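# Open an umbrella and leave it resting on the table

## Task

Spread the umbrella open far enough that its latch catches and holds it open, then leave it lying on the table, supported by its handle and the rim of its canopy.

## Robot and tools

Robot: two six-joint arms with parallel grippers, left_arm and right_arm, facing a table. Scene frame: origin at table-top height midway between the nominal bases, +x out over the table, +z up, left_arm on the +y side (this is not the image left). Calibrated bases: left_arm at (-0.011, +0.307, 0) m, quat_wxyz (+1.000, 0, 0, -0.013); right_arm at (+0.020, -0.273, 0) m, quat_wxyz (+0.999, 0, 0, +0.033). Each gripper's fingers point along its +z and close along its y; end_effector_position is the spot between the pads, roughly 1 cm short of the tips, and may read somewhat off at long reach.

Row layout (used by every moving tool): 14 numbers, each in [-1, 1]. Numbers 1-6 are left_arm's joints in the order waist, shoulder, elbow, wrist pitch, wrist yaw, wrist roll; number 7 is left_arm's opening; numbers 8-14 repeat this for right_arm. Both arms always appear, even if one stays still. Joint numbers are offsets, not poses: they are scaled so 1.0 equals 1.202 rad (waist), 1.258 (shoulder), 1.238 (elbow), 2.073 (wrist pitch), 2.022 (wrist yaw and roll), and are added to the Joint targets as they stood when the action or move began, not to the previous row. Sending 0 for an arm's joints re-commands its current Joint targets. The opening is an absolute setting: +1 fully open, -1 shut; sending 0 is a real command, so repeat the current value to leave a gripper alone. Stated joint ranges (rad): waist -2.618 to 3.054, shoulder 0 to 3.142, elbow 0 to 3.142, wrist pitch -1.571 to 1.571, wrist yaw -1.571 to 1.571, wrist roll -2.094 to 2.094. An action that pushes a joint more than 0.059 rad beyond a range end is rejected for both arms; true ends can differ by up to 0.059 rad, and a clipped joint may yield the note "joint sent to its limit".

execute_actions(actions, cameras): actions is a list of actions; each action is a list of 1 to 15 rows, each row lasting 1/30 s, with the last row held until 15 steps are done (0.5 s per action). An empty list just reports state and images. cameras picks which images come back (omit, null or ["all"] for all, [] for none; unknown names void the call).

move(target, speed, blend, opening_speed, blocking, cameras): drives all joints smoothly toward target, either one 14-number row or a list of up to 15 rows differing only in joint offsets; every row is an offset from the same starting Joint targets. speed is the peak rate in rad/s of the joint with the farthest to travel (0.01 to 2, default 0.5), one value or one per target. blend (rad) rounds corners between listed targets. opening_speed (0.2 or more, per second on the -1..+1 scale) ramps the fingers instead of jumping. Paths take at least 0.5 s; beyond 10 s they stop short. No collision avoidance. With blocking=false the result returns after about 0.5 s while motion continues; call wait or stop before issuing other motion. The "move:" line reports done, off_target (settled with a joint over 0.035 rad off), moving, held or fault, plus limits=held and the worst joint error per arm. done does not mean no contact.

wait(seconds 0 to 10, cameras): lets time pass with commands held; a running move continues. stop(): brakes a running move. zoom_image(camera, region=[x0,y0,x1,y1]): enlarges part of that camera's latest image, max 504x504 px. read_manual(section): licence texts only. finished_scene(scene 1 or 2): ends the scene irreversibly; the goal must hold without the robot.

Results: end_effector_position (m) and end_effector_quat_wxyz per gripper; Joint positions and Joint velocities per arm (six joints, then pad gap in m, 0.094 fully open); Joint targets (the base for your next offsets); Tool commands; grip_measured on the opening scale; grip_effort_nm (negative closing, not a pad force); joint torques (include gravity, noisy, joints 1-3 wrap at ±28 N m). "joint command not followed" means the clearance check altered targets. Per-step targets are capped near the measured angle (0.202, 0.258, 0.238, 0.573, 0.522, 0.522 rad) and gripper jumps over 100 mm are scaled back, so big offsets may need several actions; resend the remainder from Joint targets.

Gripping: grip is light just below the first-contact reading; around 0.11 lower it squeezes at full force (about 50-62 N per pad). To release, command well above grip_measured.

Cameras: cam_high, cam_low, cam_left_wrist, cam_right_wrist, each 896x504.

Avoid: dropping the umbrella or letting go of a moving part, anything leaving the table, fast impacts, hard pushes into objects, and arms striking each other (can end the scene). Stretching or straining against unreachable poses heats motors (MOTOR HOT at 75 °C, fold-away fault at 90 °C).

Each tool is called after ">>>" in YAML: its name, and indented under it one key for each argument.

## Session

>>> execute_actions:
  actions: []

Scene clock: 0.00 s.
left_arm: end_effector_position=(+0.4009, +0.3124, +0.1153) grip_measured=+1.000 grip_effort_nm=n/a end_effector_quat_wxyz=(+0.594, -0.013, +0.802, +0.053) | right_arm: end_effector_position=(+0.4041, -0.2764, +0.0911) grip_measured=+1.000 grip_effort_nm=n/a end_effector_quat_wxyz=(+0.575, +0.048, +0.814, -0.071)
Joint names: [waist, shoulder, elbow, wrist pitch, wrist yaw, wrist roll]
Joint positions: left_arm=[-0.029 1.555 0.428 0.832 -0.154 0.026 0.094] | right_arm=[0.054 1.542 0.327 0.865 0.285 0.038 0.094]
Joint velocities: left_arm=[-0.002 -0.007 -0.002 -0.066 -0.037 -0.007 0] | right_arm=[0.002 -0.007 -0.022 -0.095 0.037 0.007 0]
Joint torques (N m): no reading
Motor temperatures (°C): left_arm=[34 36 40 34 32 32 30] | right_arm=[35 35 35 33 33 34 34]
Heat: left arm: 40 °C; right arm: 35 °C.
Joint targets: left_arm=[-0.029 1.552 0.431 0.824 -0.154 0.026] | right_arm=[0.054 1.537 0.332 0.864 0.287 0.038]
Tool commands: left_gripper/opening=+1.0 right_gripper/opening=+1.0

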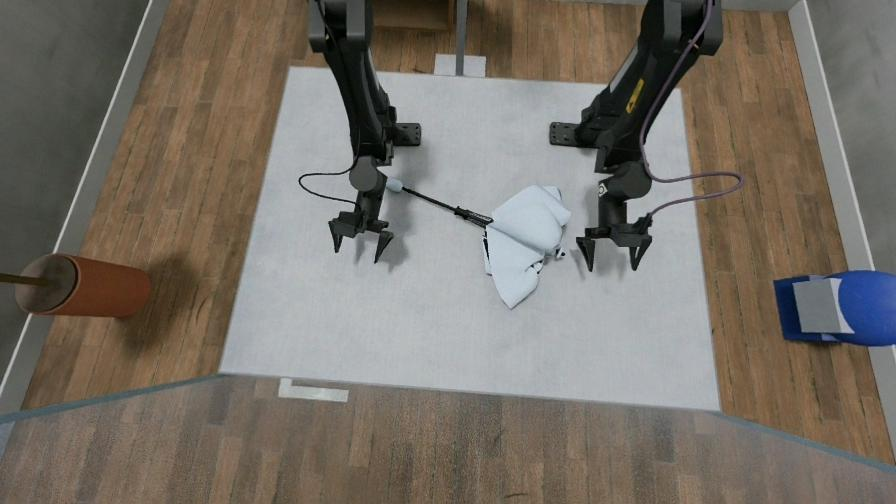

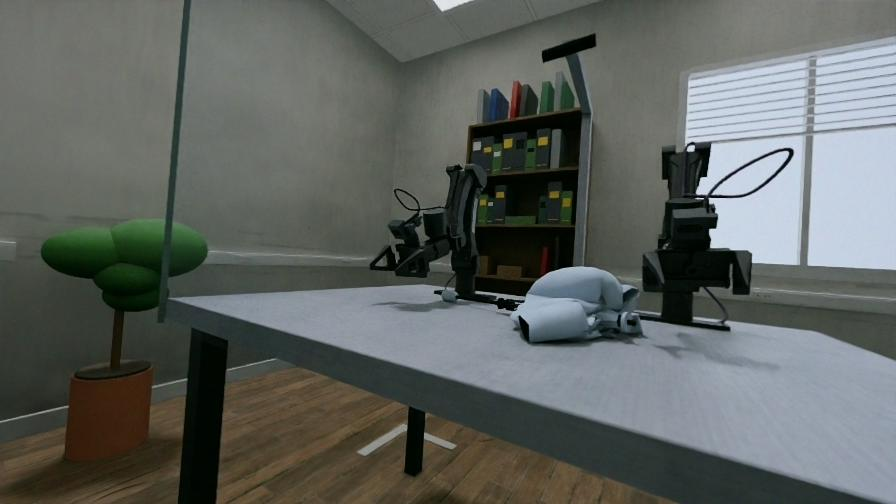

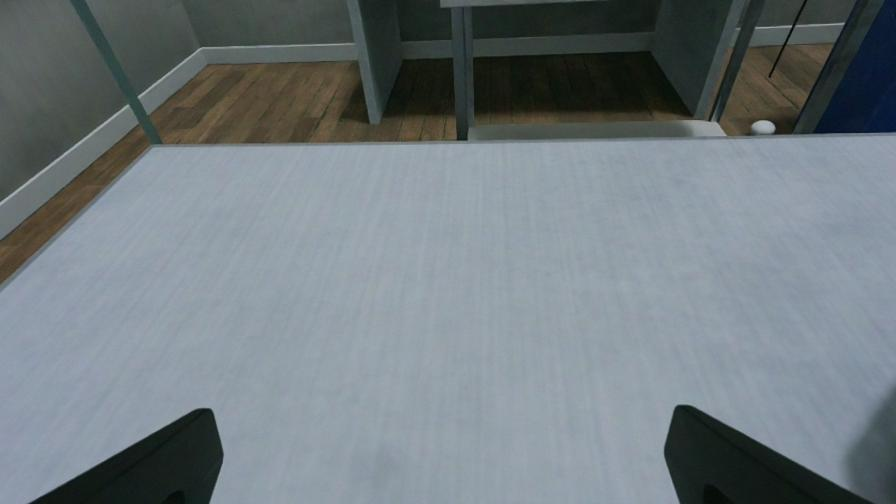

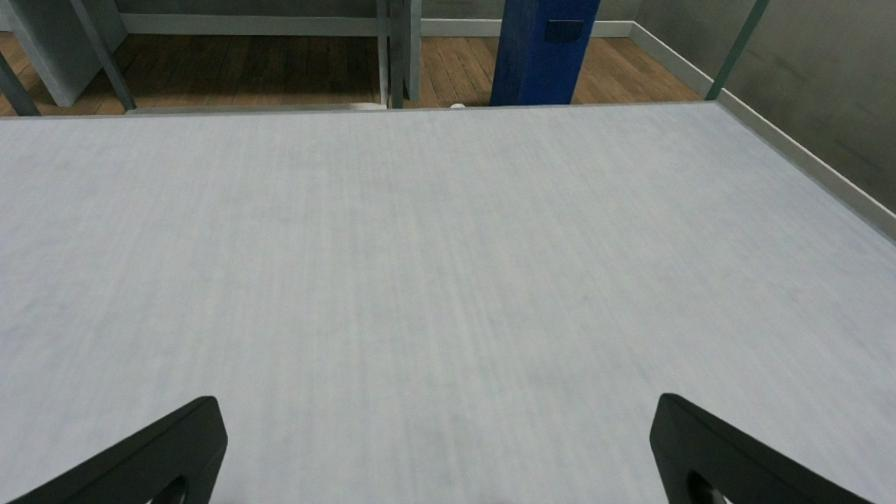

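>>> zoom_image:
  camera: "cam_high"
  region: [360, 130, 620, 330]

>>> zoom_image:
  camera: "cam_low"
  region: [380, 220, 760, 380]

Scaled by 1.938 from the camera's 896x504 image, which has a finer 1280x720 frame.

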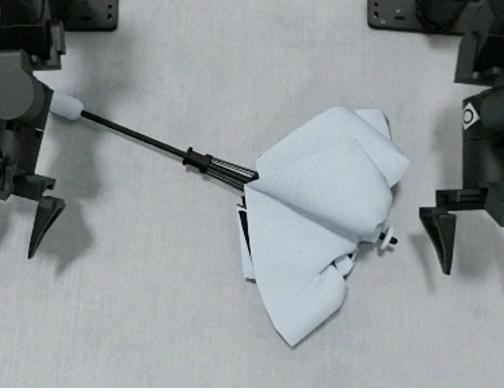

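Scaled by 1.326 from the camera's 896x504 image, which has a finer 1280x720 frame.

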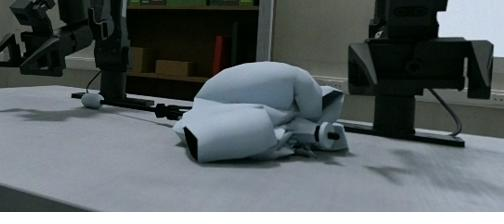

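>>> move:
  target:
    - [-0.172,-0.254,0.522,-0.95,0.076,-0.013,1,0,0.098,0.984,-0.995,-0.142,-0.019,1]
    - [-0.172,-0.254,0.522,-0.95,0.076,-0.013,1,0.6,0.098,0.984,-0.995,-0.142,-0.019,1]
  speed: 1.0
  blend: 0.1

Scene clock: 16.03 s.
left_arm: end_effector_position=(+0.2293, +0.2465, +0.1398) grip_measured=+1.000 grip_effort_nm=-0.007 end_effector_quat_wxyz=(+0.122, +0.128, +0.984, -0.012) | right_arm: end_effector_position=(+0.2548, -0.0071, +0.1707) grip_measured=+1.000 grip_effort_nm=-0.037 end_effector_quat_wxyz=(+0.120, -0.403, +0.906, +0.054)
Joint names: [waist, shoulder, elbow, wrist pitch, wrist yaw, wrist roll]
Joint positions: left_arm=[-0.228 1.245 1.053 -1.133 -0.007 0.005 0.094] | right_arm=[0.78 1.645 1.519 -1.182 0.002 0.009 0.094]
Joint velocities: left_arm=[-0.007 -0.007 -0.017 0.007 0.007 -0.051 0] | right_arm=[-0.027 -0.007 -0.007 0.007 0.022 -0.066 0]
Joint torques (N m): left_arm=[-0.58 -4.08 8.69 0.9 0.04 -0.02] | right_arm=[-0.47 -5.34 9.59 0.68 -0.02 -0.08]
Motor temperatures (°C): left_arm=[34 36 41 37 32 32 30] | right_arm=[35 36 36 35 33 34 34]
Heat: left arm: 41 °C; right arm: 36 °C.
Joint targets: left_arm=[-0.235 1.233 1.077 -1.146 0.000 0.000] | right_arm=[0.775 1.660 1.550 -1.199 0.000 0.000]
move: done

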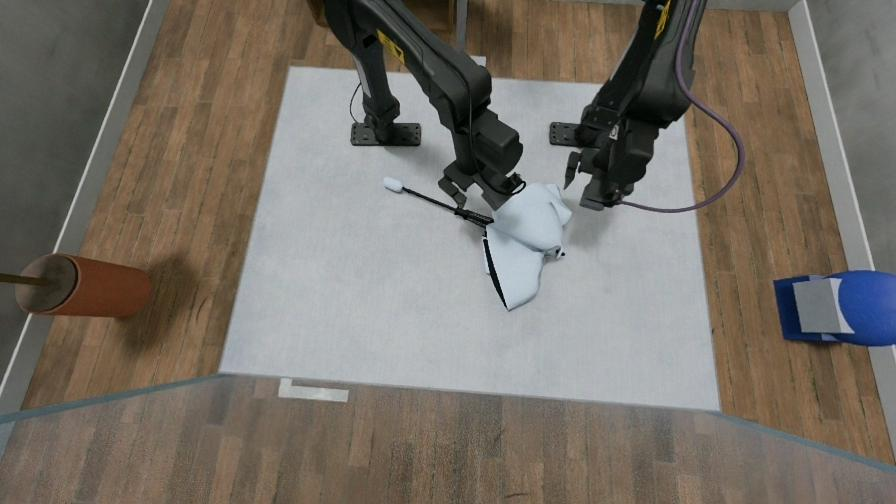

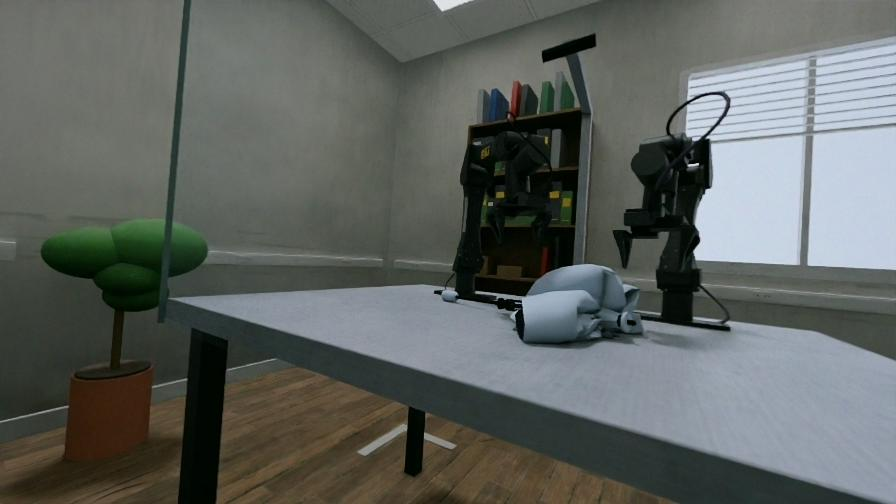

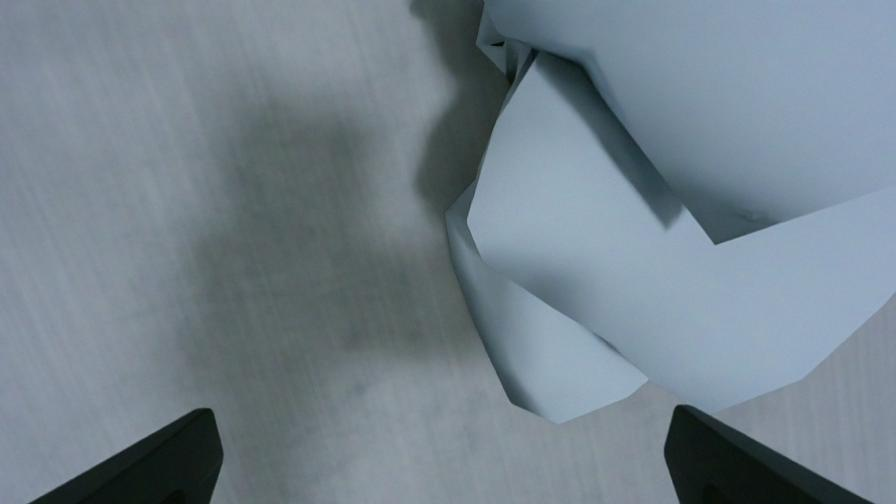

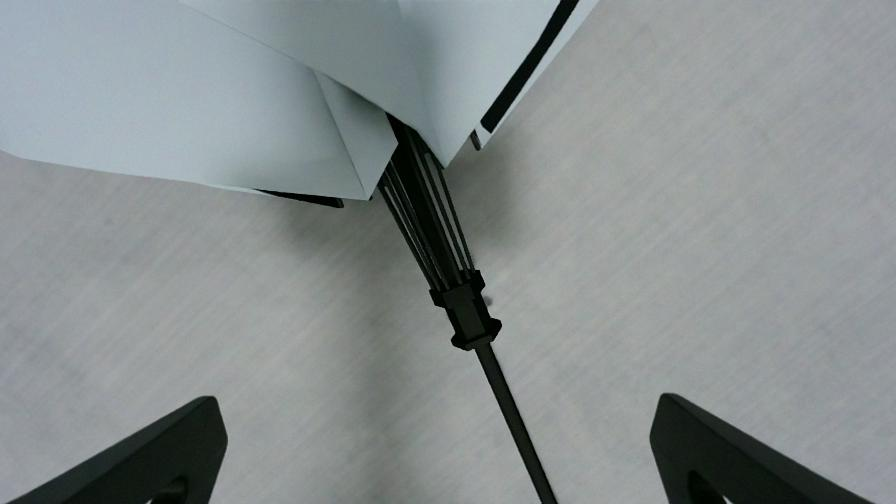

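>>> move:
  target: [0,0,0,0,0,0,1,-0.514,-0.4205,-0.4976,-0.0844,0,-0.4936,1]
  speed: 1.0

Scene clock: 31.53 s.
left_arm: end_effector_position=(+0.2291, +0.2465, +0.1397) grip_measured=+1.000 grip_effort_nm=-0.007 end_effector_quat_wxyz=(+0.121, +0.128, +0.984, -0.012) | right_arm: end_effector_position=(+0.1832, -0.2345, +0.1227) grip_measured=+1.000 grip_effort_nm=-0.042 end_effector_quat_wxyz=(+0.008, -0.571, +0.821, -0.004)
Joint names: [waist, shoulder, elbow, wrist pitch, wrist yaw, wrist roll]
Joint positions: left_arm=[-0.228 1.245 1.053 -1.134 -0.006 0.005 0.094] | right_arm=[0.163 1.146 0.953 -1.36 0.002 -0.987 0.094]
Joint velocities: left_arm=[-0.002 0.007 -0.007 0.037 0.007 0.007 0] | right_arm=[0.012 -0.007 -0.032 0.066 -0.037 0.007 0]
Joint torques (N m): left_arm=[-0.61 -4.08 8.69 0.9 0.04 -0.02] | right_arm=[-0.57 -3.21 4.9 0.29 -0.01 -0.09]
Motor temperatures (°C): left_arm=[34 36 41 36 32 32 30] | right_arm=[35 36 36 34 33 34 34]
Heat: left arm: 41 °C; right arm: 36 °C.
Joint targets: left_arm=[-0.235 1.233 1.077 -1.146 0.000 0.000] | right_arm=[0.157 1.131 0.934 -1.374 0.001 -0.998]
move: done

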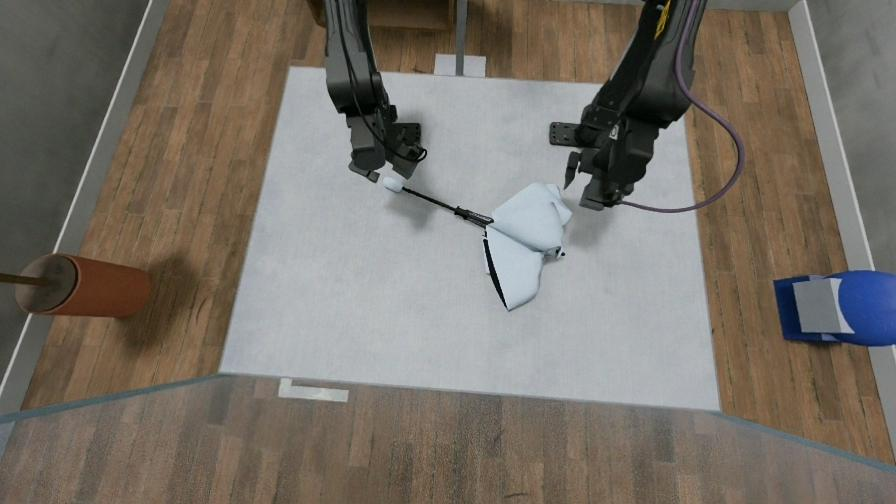

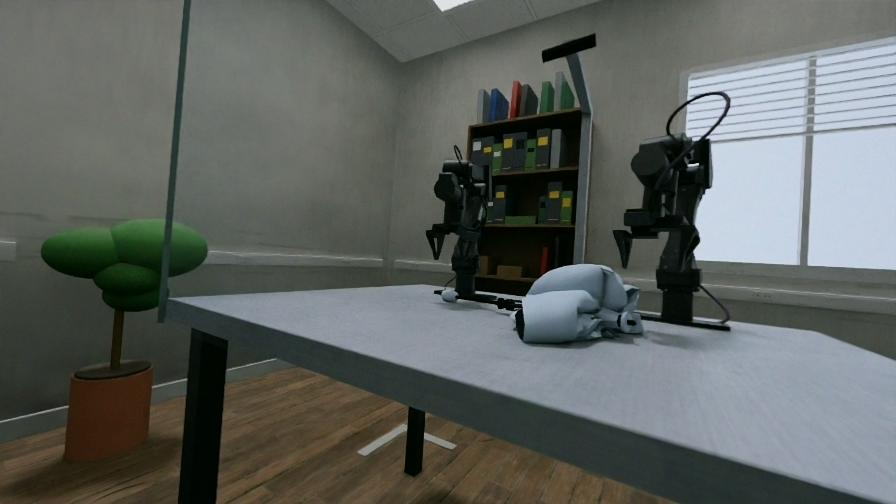

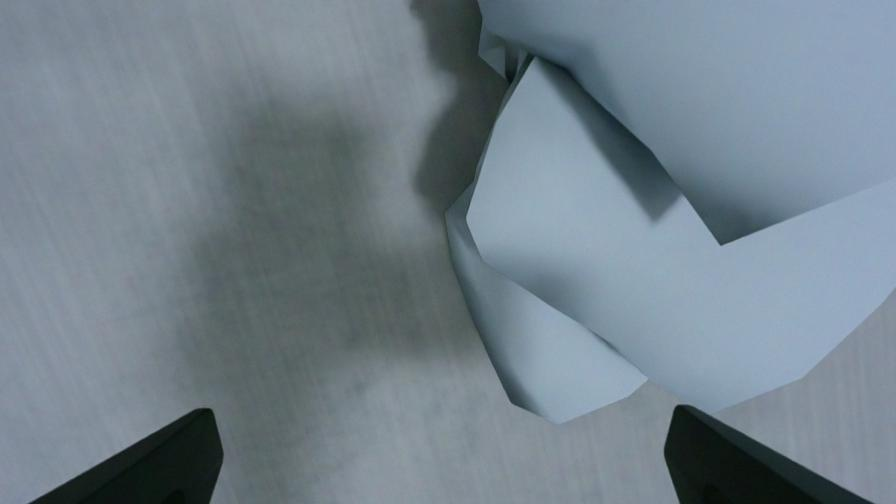

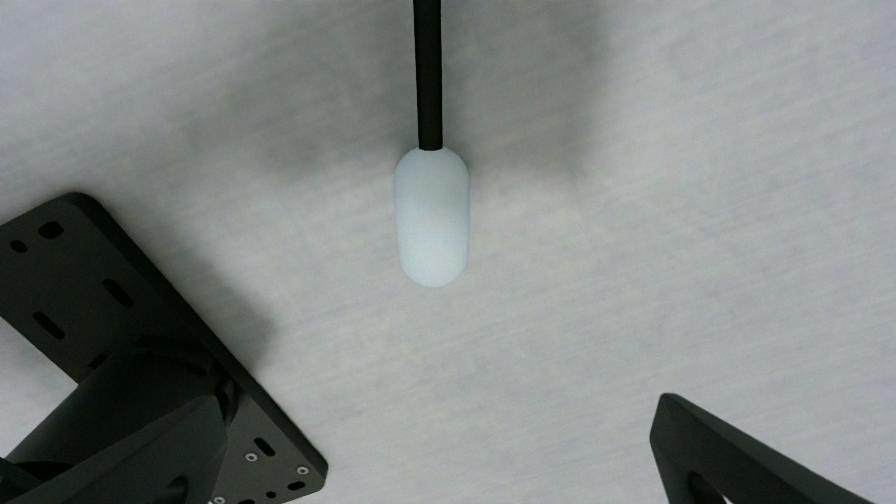

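>>> move:
  target: [-0.695,0.46,0.386,0.045,-0.116,0.423,1,-0.0605,-0.0194,-0.1103,0.0784,-0.046,0.988,1]
  speed: 1.4

>>> move:
  target: [0,0,0,0,0,0,1,0,0,0,0,0,0.53,1]
  speed: 1.4

Scene clock: 60.33 s.
left_arm: end_effector_position=(+0.2043, -0.0215, +0.1333) grip_measured=+1.000 grip_effort_nm=-0.017 end_effector_quat_wxyz=(+0.136, +0.807, +0.566, +0.099) | right_arm: end_effector_position=(+0.1824, -0.2313, +0.0923) grip_measured=+1.000 grip_effort_nm=-0.051 end_effector_quat_wxyz=(-0.007, +0.403, +0.914, +0.046)
Joint names: [waist, shoulder, elbow, wrist pitch, wrist yaw, wrist roll]
Joint positions: left_arm=[-1.071 1.794 1.528 -1.058 -0.231 0.851 0.094] | right_arm=[0.09 1.124 0.817 -1.227 -0.084 0.988 0.094]
Joint velocities: left_arm=[0.012 -0.002 0.017 -0.037 -0.081 -0.022 0] | right_arm=[0.002 0.002 0.002 -0.022 -0.007 -0.007 0]
Joint torques (N m): left_arm=[0.03 -6.39 8.91 1.07 -0.19 0.1] | right_arm=[-0.61 -3.29 4.92 0.58 -0.13 0.12]
Motor temperatures (°C): left_arm=[34 36 41 36 32 32 30] | right_arm=[35 36 36 34 33 34 34]
Heat: left arm: 41 °C; right arm: 36 °C.
Joint targets: left_arm=[-1.071 1.812 1.555 -1.052 -0.235 0.855] | right_arm=[0.084 1.107 0.798 -1.211 -0.092 1.000]
move: done

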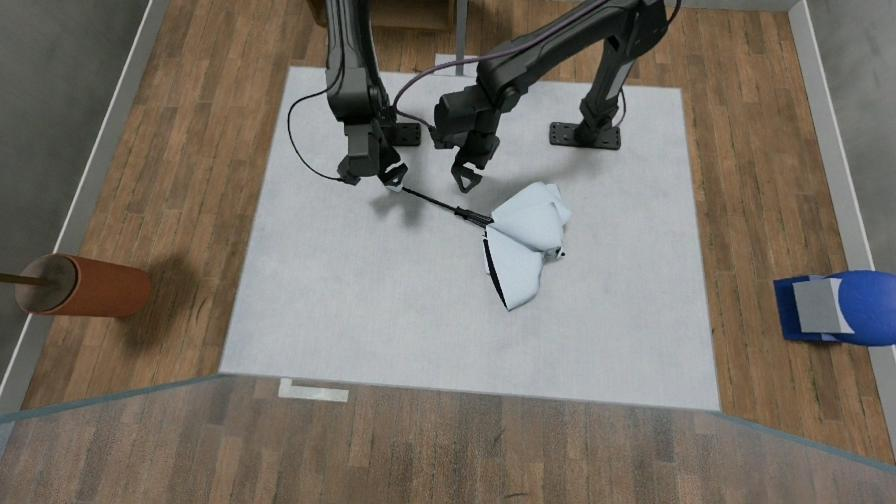

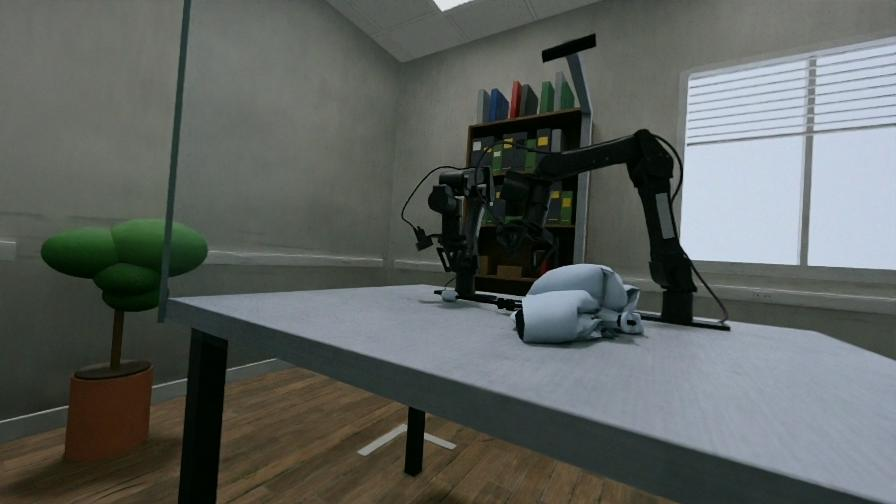

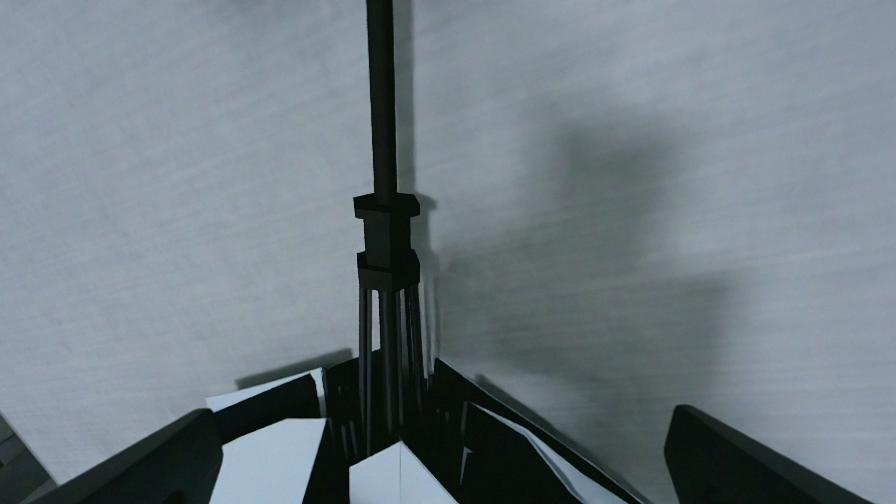

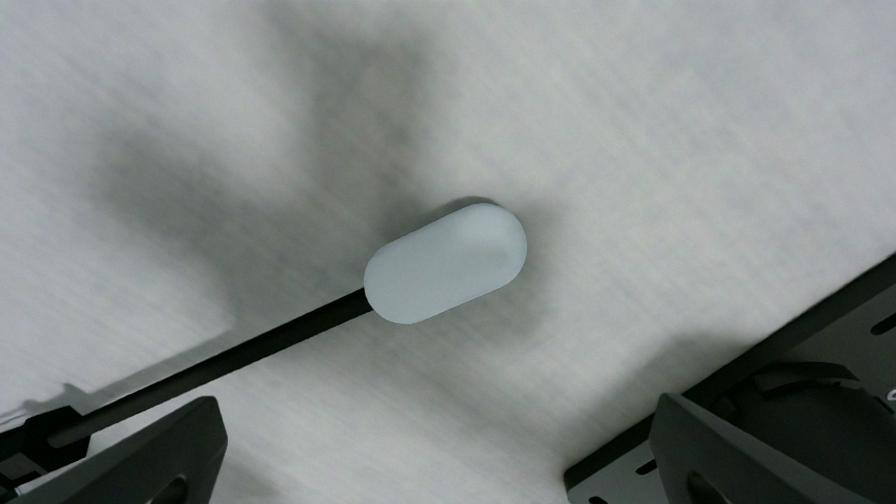

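Scene clock: 62.13 s.
left_arm: end_effector_position=(+0.2043, -0.0215, +0.1333) grip_measured=+1.000 grip_effort_nm=-0.012 end_effector_quat_wxyz=(+0.136, +0.807, +0.566, +0.099) | right_arm: end_effector_position=(+0.1841, -0.2308, +0.0925) grip_measured=+1.000 grip_effort_nm=-0.061 end_effector_quat_wxyz=(-0.028, +0.813, +0.581, +0.039)
Joint names: [waist, shoulder, elbow, wrist pitch, wrist yaw, wrist roll]
Joint positions: left_arm=[-1.071 1.794 1.528 -1.058 -0.232 0.852 0.094] | right_arm=[0.09 1.123 0.817 -1.22 -0.085 2.059 0.094]
Joint velocities: left_arm=[0.022 0.002 -0.012 -0.022 -0.066 -0.022 0] | right_arm=[-0.017 0.002 -0.007 -0.037 -0.11 -0.007 0]
Joint torques (N m): left_arm=[0.05 -6.39 8.91 1.08 -0.19 0.08] | right_arm=[-0.59 -3.23 4.92 0.54 -0.13 0.12]
Motor temperatures (°C): left_arm=[34 36 42 36 32 32 30] | right_arm=[35 36 36 34 33 34 34]
Heat: left arm: 42 °C; right arm: 36 °C.
Joint targets: left_arm=[-1.071 1.812 1.555 -1.052 -0.235 0.855] | right_arm=[0.084 1.106 0.798 -1.211 -0.093 2.071]
move: done

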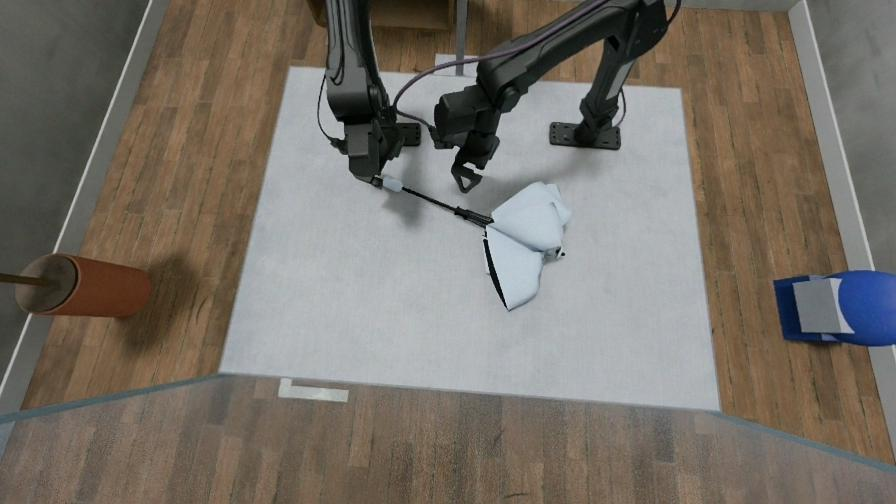

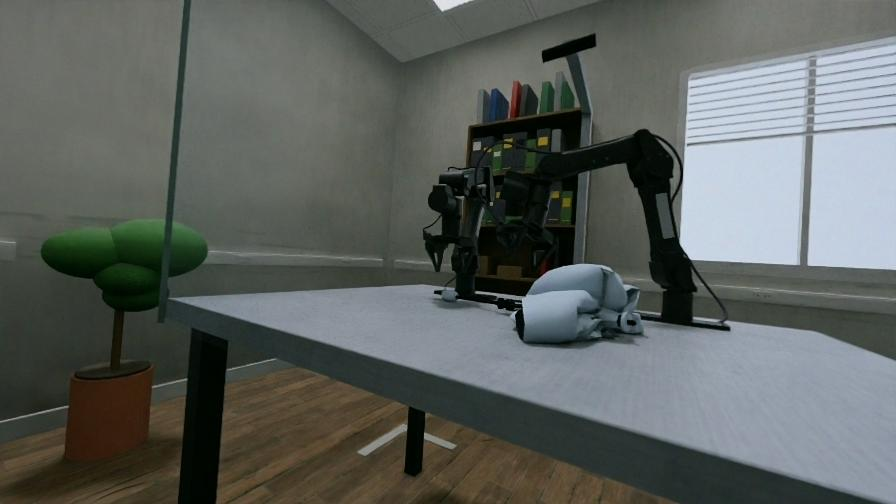

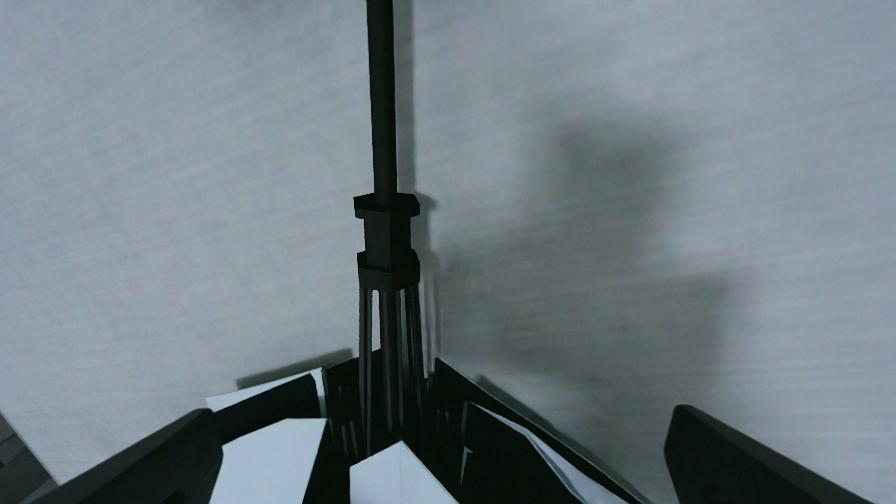

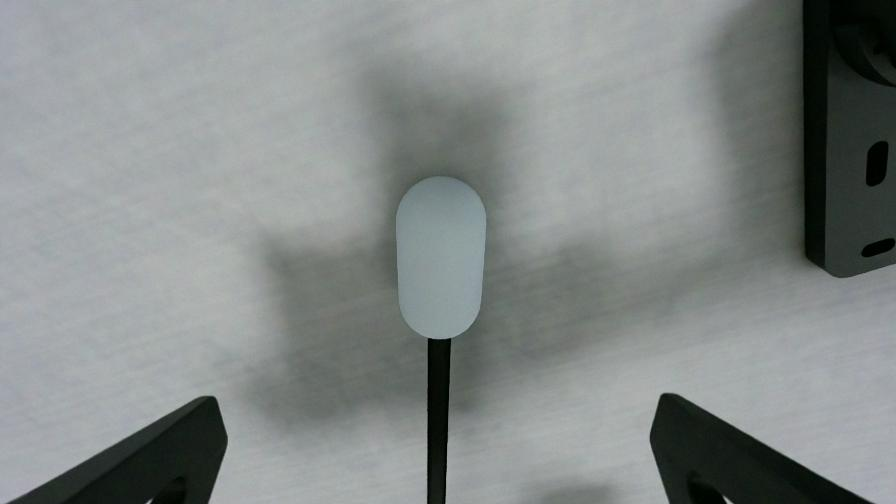

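>>> zoom_image:
  camera: "cam_left_wrist"
  region: [300, 60, 480, 320]

>>> zoom_image:
  camera: "cam_right_wrist"
  region: [360, 300, 520, 504]

Scaled by 1.938 from the camera's 896x504 image, which has a finer 1280x720 frame.

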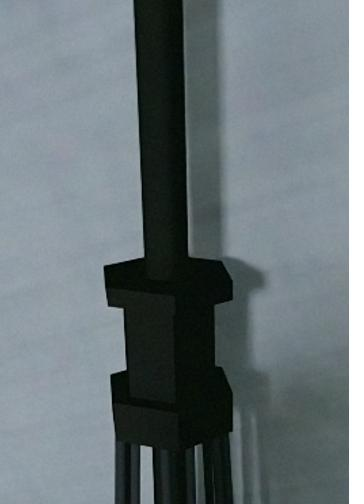

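Scaled by 2.471 from the camera's 896x504 image, which has a finer 1280x720 frame.

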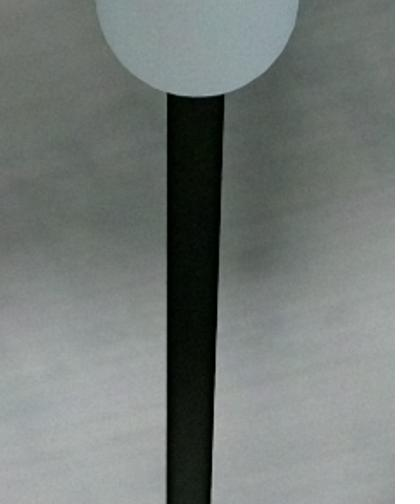

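>>> move:
  target: [0.0541,0.1153,-0.0016,0.0859,0.0082,0.0297,0.3,-0.0116,0.0827,-0.2141,0.1626,0,0,1]
  speed: 0.4

Scene clock: 89.03 s.
left_arm: end_effector_position=(+0.2433, -0.0433, +0.0883) grip_measured=+0.301 grip_effort_nm=-0.076 end_effector_quat_wxyz=(+0.145, +0.805, +0.566, +0.104) | right_arm: end_effector_position=(+0.1807, -0.2337, +0.0159) grip_measured=+1.000 grip_effort_nm=-0.071 end_effector_quat_wxyz=(-0.030, +0.817, +0.575, +0.034)
Joint names: [waist, shoulder, elbow, wrist pitch, wrist yaw, wrist roll]
Joint positions: left_arm=[-1.012 1.937 1.528 -0.882 -0.228 0.911 0.061] | right_arm=[0.076 1.204 0.55 -0.883 -0.085 2.06 0.094]
Joint velocities: left_arm=[-0.002 -0.017 -0.002 -0.051 0.007 -0.007 0] | right_arm=[0.007 0.002 0.012 0.007 -0.11 -0.051 0]
Joint torques (N m): left_arm=[0.54 -7.42 8.72 1.17 -0.07 0.09] | right_arm=[-0.55 -1.73 4.67 0.52 -0.12 0.13]
Motor temperatures (°C): left_arm=[34 36 43 36 32 32 30] | right_arm=[35 35 35 34 33 34 34]
Heat: left arm: 43 °C; right arm: 35 °C.
Joint targets: left_arm=[-1.006 1.957 1.553 -0.874 -0.219 0.915] | right_arm=[0.070 1.210 0.533 -0.874 -0.093 2.071]
move: done

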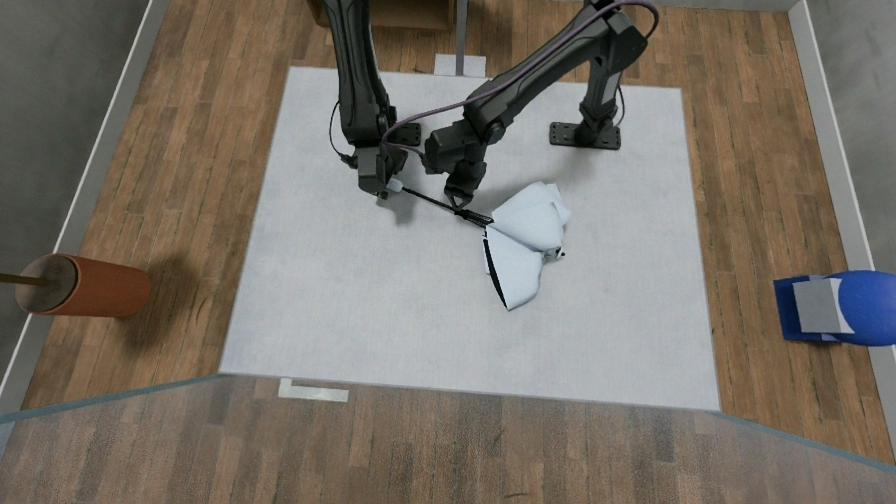

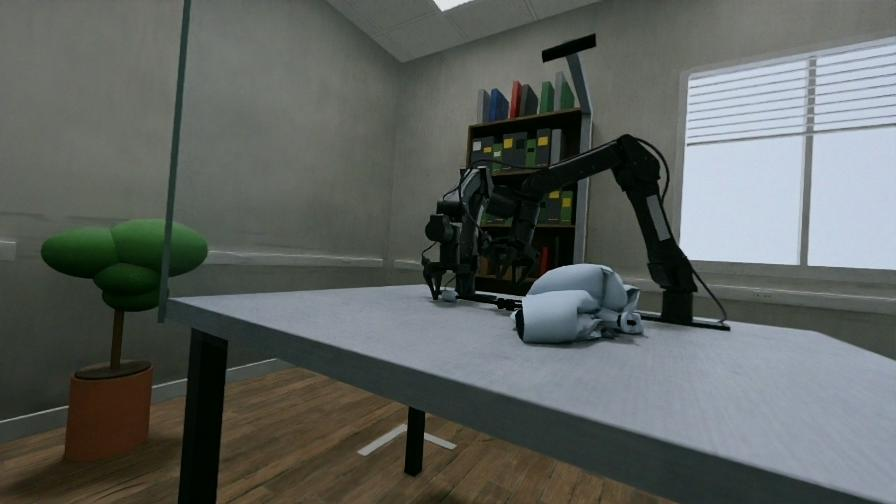

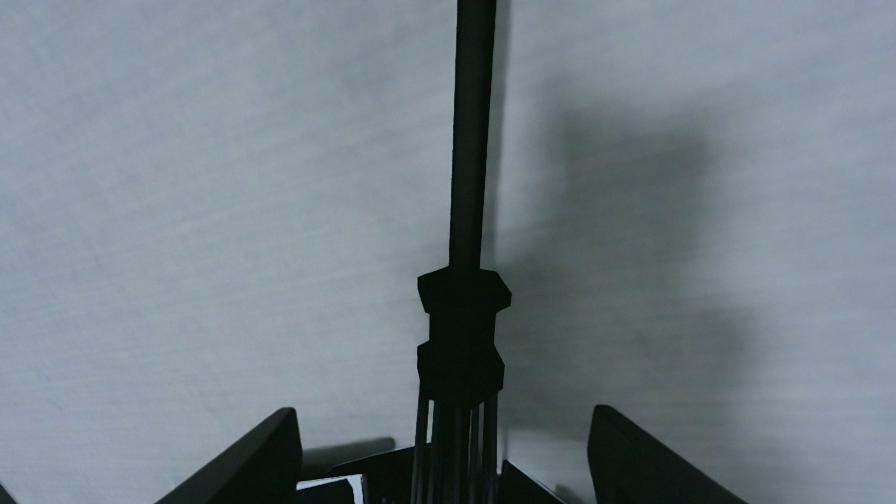

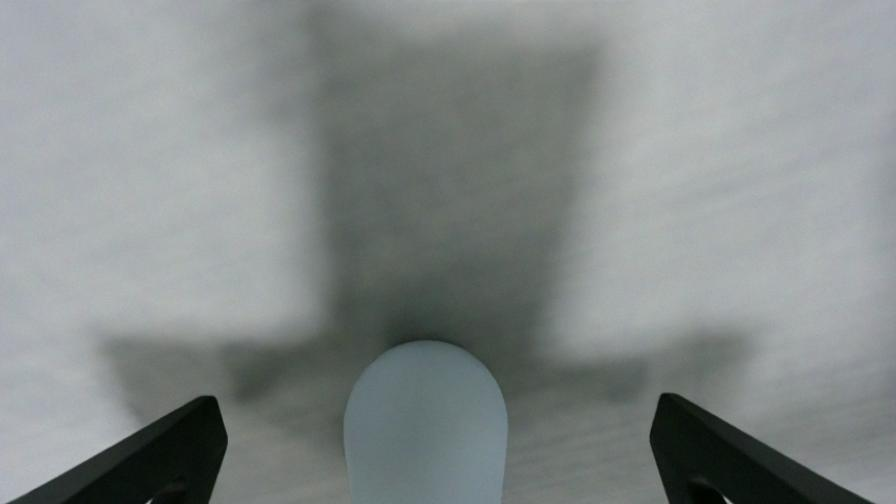

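>>> move:
  target: [0.0025,0.0819,-0.0598,0.0627,0.002,0,0.3,0,0,0,0,0,0,-0.55]
  speed: 0.15
  opening_speed: 0.8

Scene clock: 105.17 s.
left_arm: end_effector_position=(+0.2512, -0.0561, +0.0434) grip_measured=+0.301 grip_effort_nm=-0.081 end_effector_quat_wxyz=(+0.142, +0.805, +0.566, +0.102) | right_arm: end_effector_position=(+0.1813, -0.2336, +0.0160) grip_measured=-0.376 grip_effort_nm=-1.062 end_effector_quat_wxyz=(-0.030, +0.818, +0.574, +0.036)
Joint names: [waist, shoulder, elbow, wrist pitch, wrist yaw, wrist roll]
Joint positions: left_arm=[-1.01 2.039 1.494 -0.752 -0.224 0.912 0.061] | right_arm=[0.076 1.204 0.55 -0.88 -0.085 2.062 0.029]
Joint velocities: left_arm=[-0.002 -0.002 -0.007 -0.007 -0.022 0.051 -0.001] | right_arm=[0.002 -0.002 -0.002 -0.051 0.051 0.007 0.001]
Joint torques (N m): left_arm=[0.61 -7.92 5.33 1.14 -0.06 0.08] | right_arm=[-0.54 -1.73 4.64 0.5 -0.12 0.11]
Motor temperatures (°C): left_arm=[34 37 43 36 32 32 30] | right_arm=[35 35 35 33 33 34 34]
Heat: left arm: 43 °C; right arm: 35 °C.
Joint targets: left_arm=[-1.003 2.060 1.479 -0.744 -0.214 0.915] | right_arm=[0.070 1.210 0.533 -0.874 -0.092 2.071]
move: done

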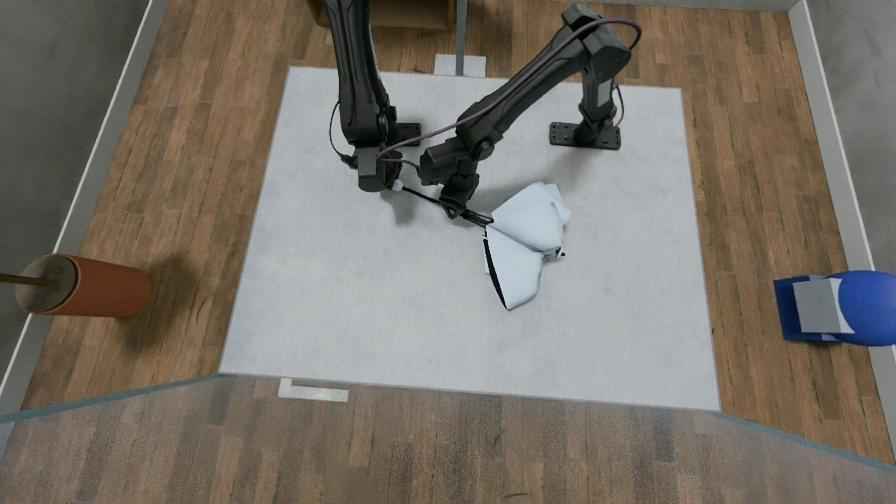

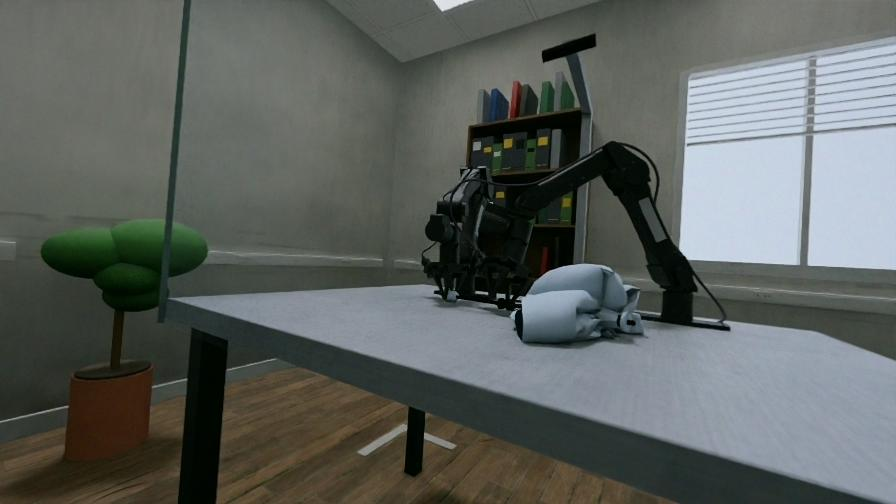

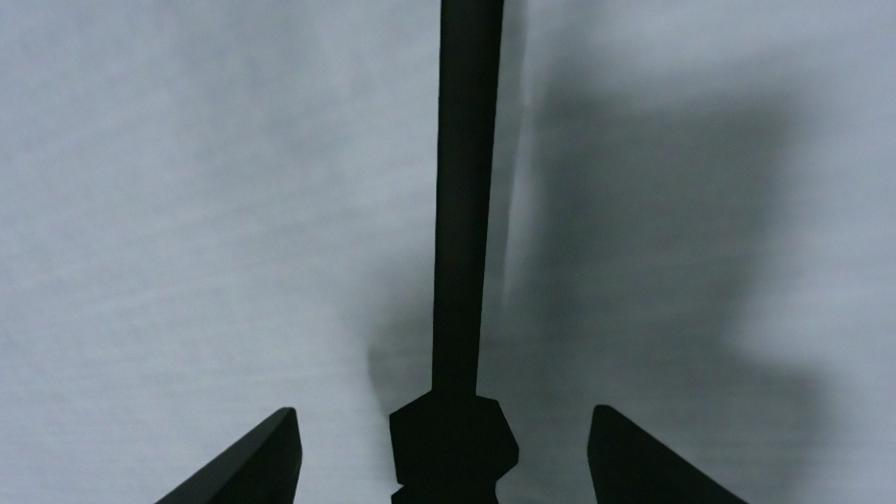

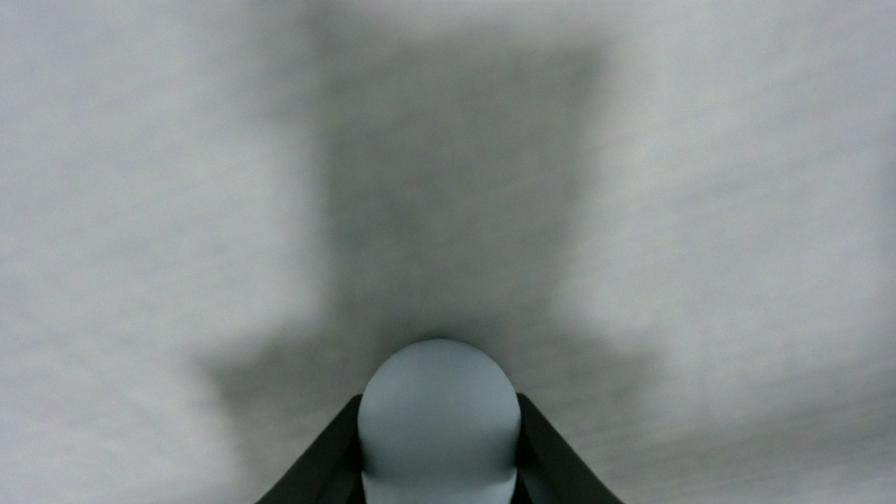

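>>> move:
  target: [0,0,0,0,0,0,-0.65,0,0,0,0,0,0,-0.55]
  opening_speed: 0.7
  cameras: ["cam_left_wrist", "cam_high"]

Scene clock: 110.50 s.
left_arm: end_effector_position=(+0.2501, -0.0559, +0.0430) grip_measured=-0.516 grip_effort_nm=-1.023 end_effector_quat_wxyz=(+0.141, +0.806, +0.566, +0.100) | right_arm: end_effector_position=(+0.1813, -0.2336, +0.0160) grip_measured=-0.376 grip_effort_nm=-1.067 end_effector_quat_wxyz=(-0.030, +0.818, +0.574, +0.036)
Joint names: [waist, shoulder, elbow, wrist pitch, wrist yaw, wrist roll]
Joint positions: left_arm=[-1.01 2.039 1.494 -0.755 -0.219 0.912 0.023] | right_arm=[0.076 1.204 0.55 -0.88 -0.085 2.062 0.029]
Joint velocities: left_arm=[0.007 -0.022 -0.007 0.037 0.022 0.066 -0.001] | right_arm=[-0.002 -0.002 0.002 0.066 -0.066 -0.051 0]
Joint torques (N m): left_arm=[0.61 -7.91 5.35 1.17 -0.1 0.08] | right_arm=[-0.61 -1.72 4.66 0.5 -0.12 0.11]
Motor temperatures (°C): left_arm=[34 37 43 36 32 32 30] | right_arm=[35 35 35 33 33 34 34]
Heat: left arm: 43 °C; right arm: 35 °C.
Joint targets: left_arm=[-1.003 2.060 1.479 -0.744 -0.215 0.915] | right_arm=[0.070 1.210 0.533 -0.874 -0.092 2.071]
move: done
Images, in order (width x height): cam_high 896x504, cam_left_wrist 896x504.

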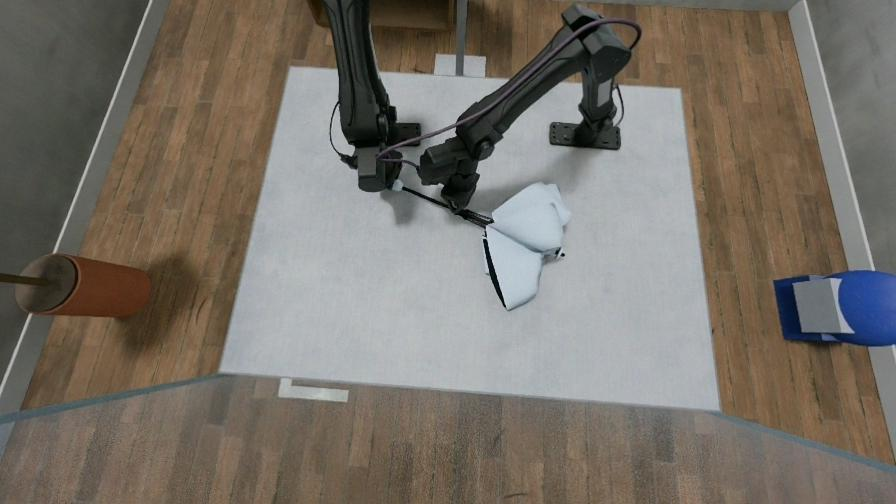

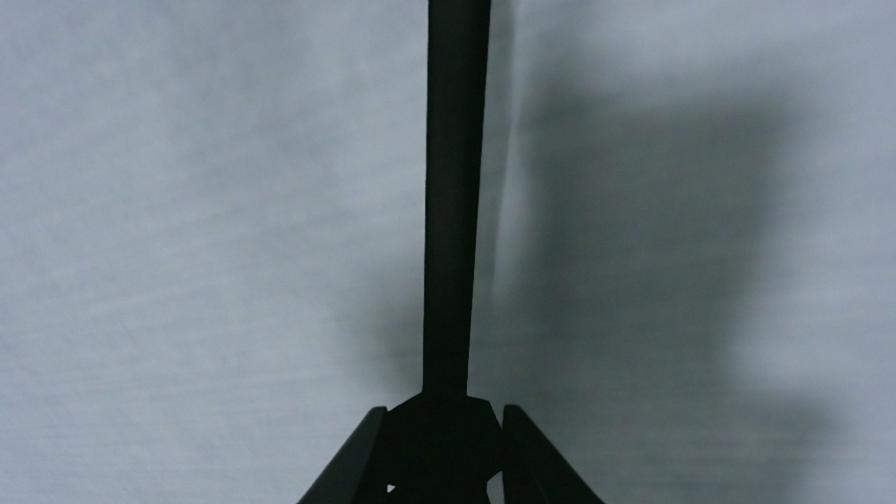

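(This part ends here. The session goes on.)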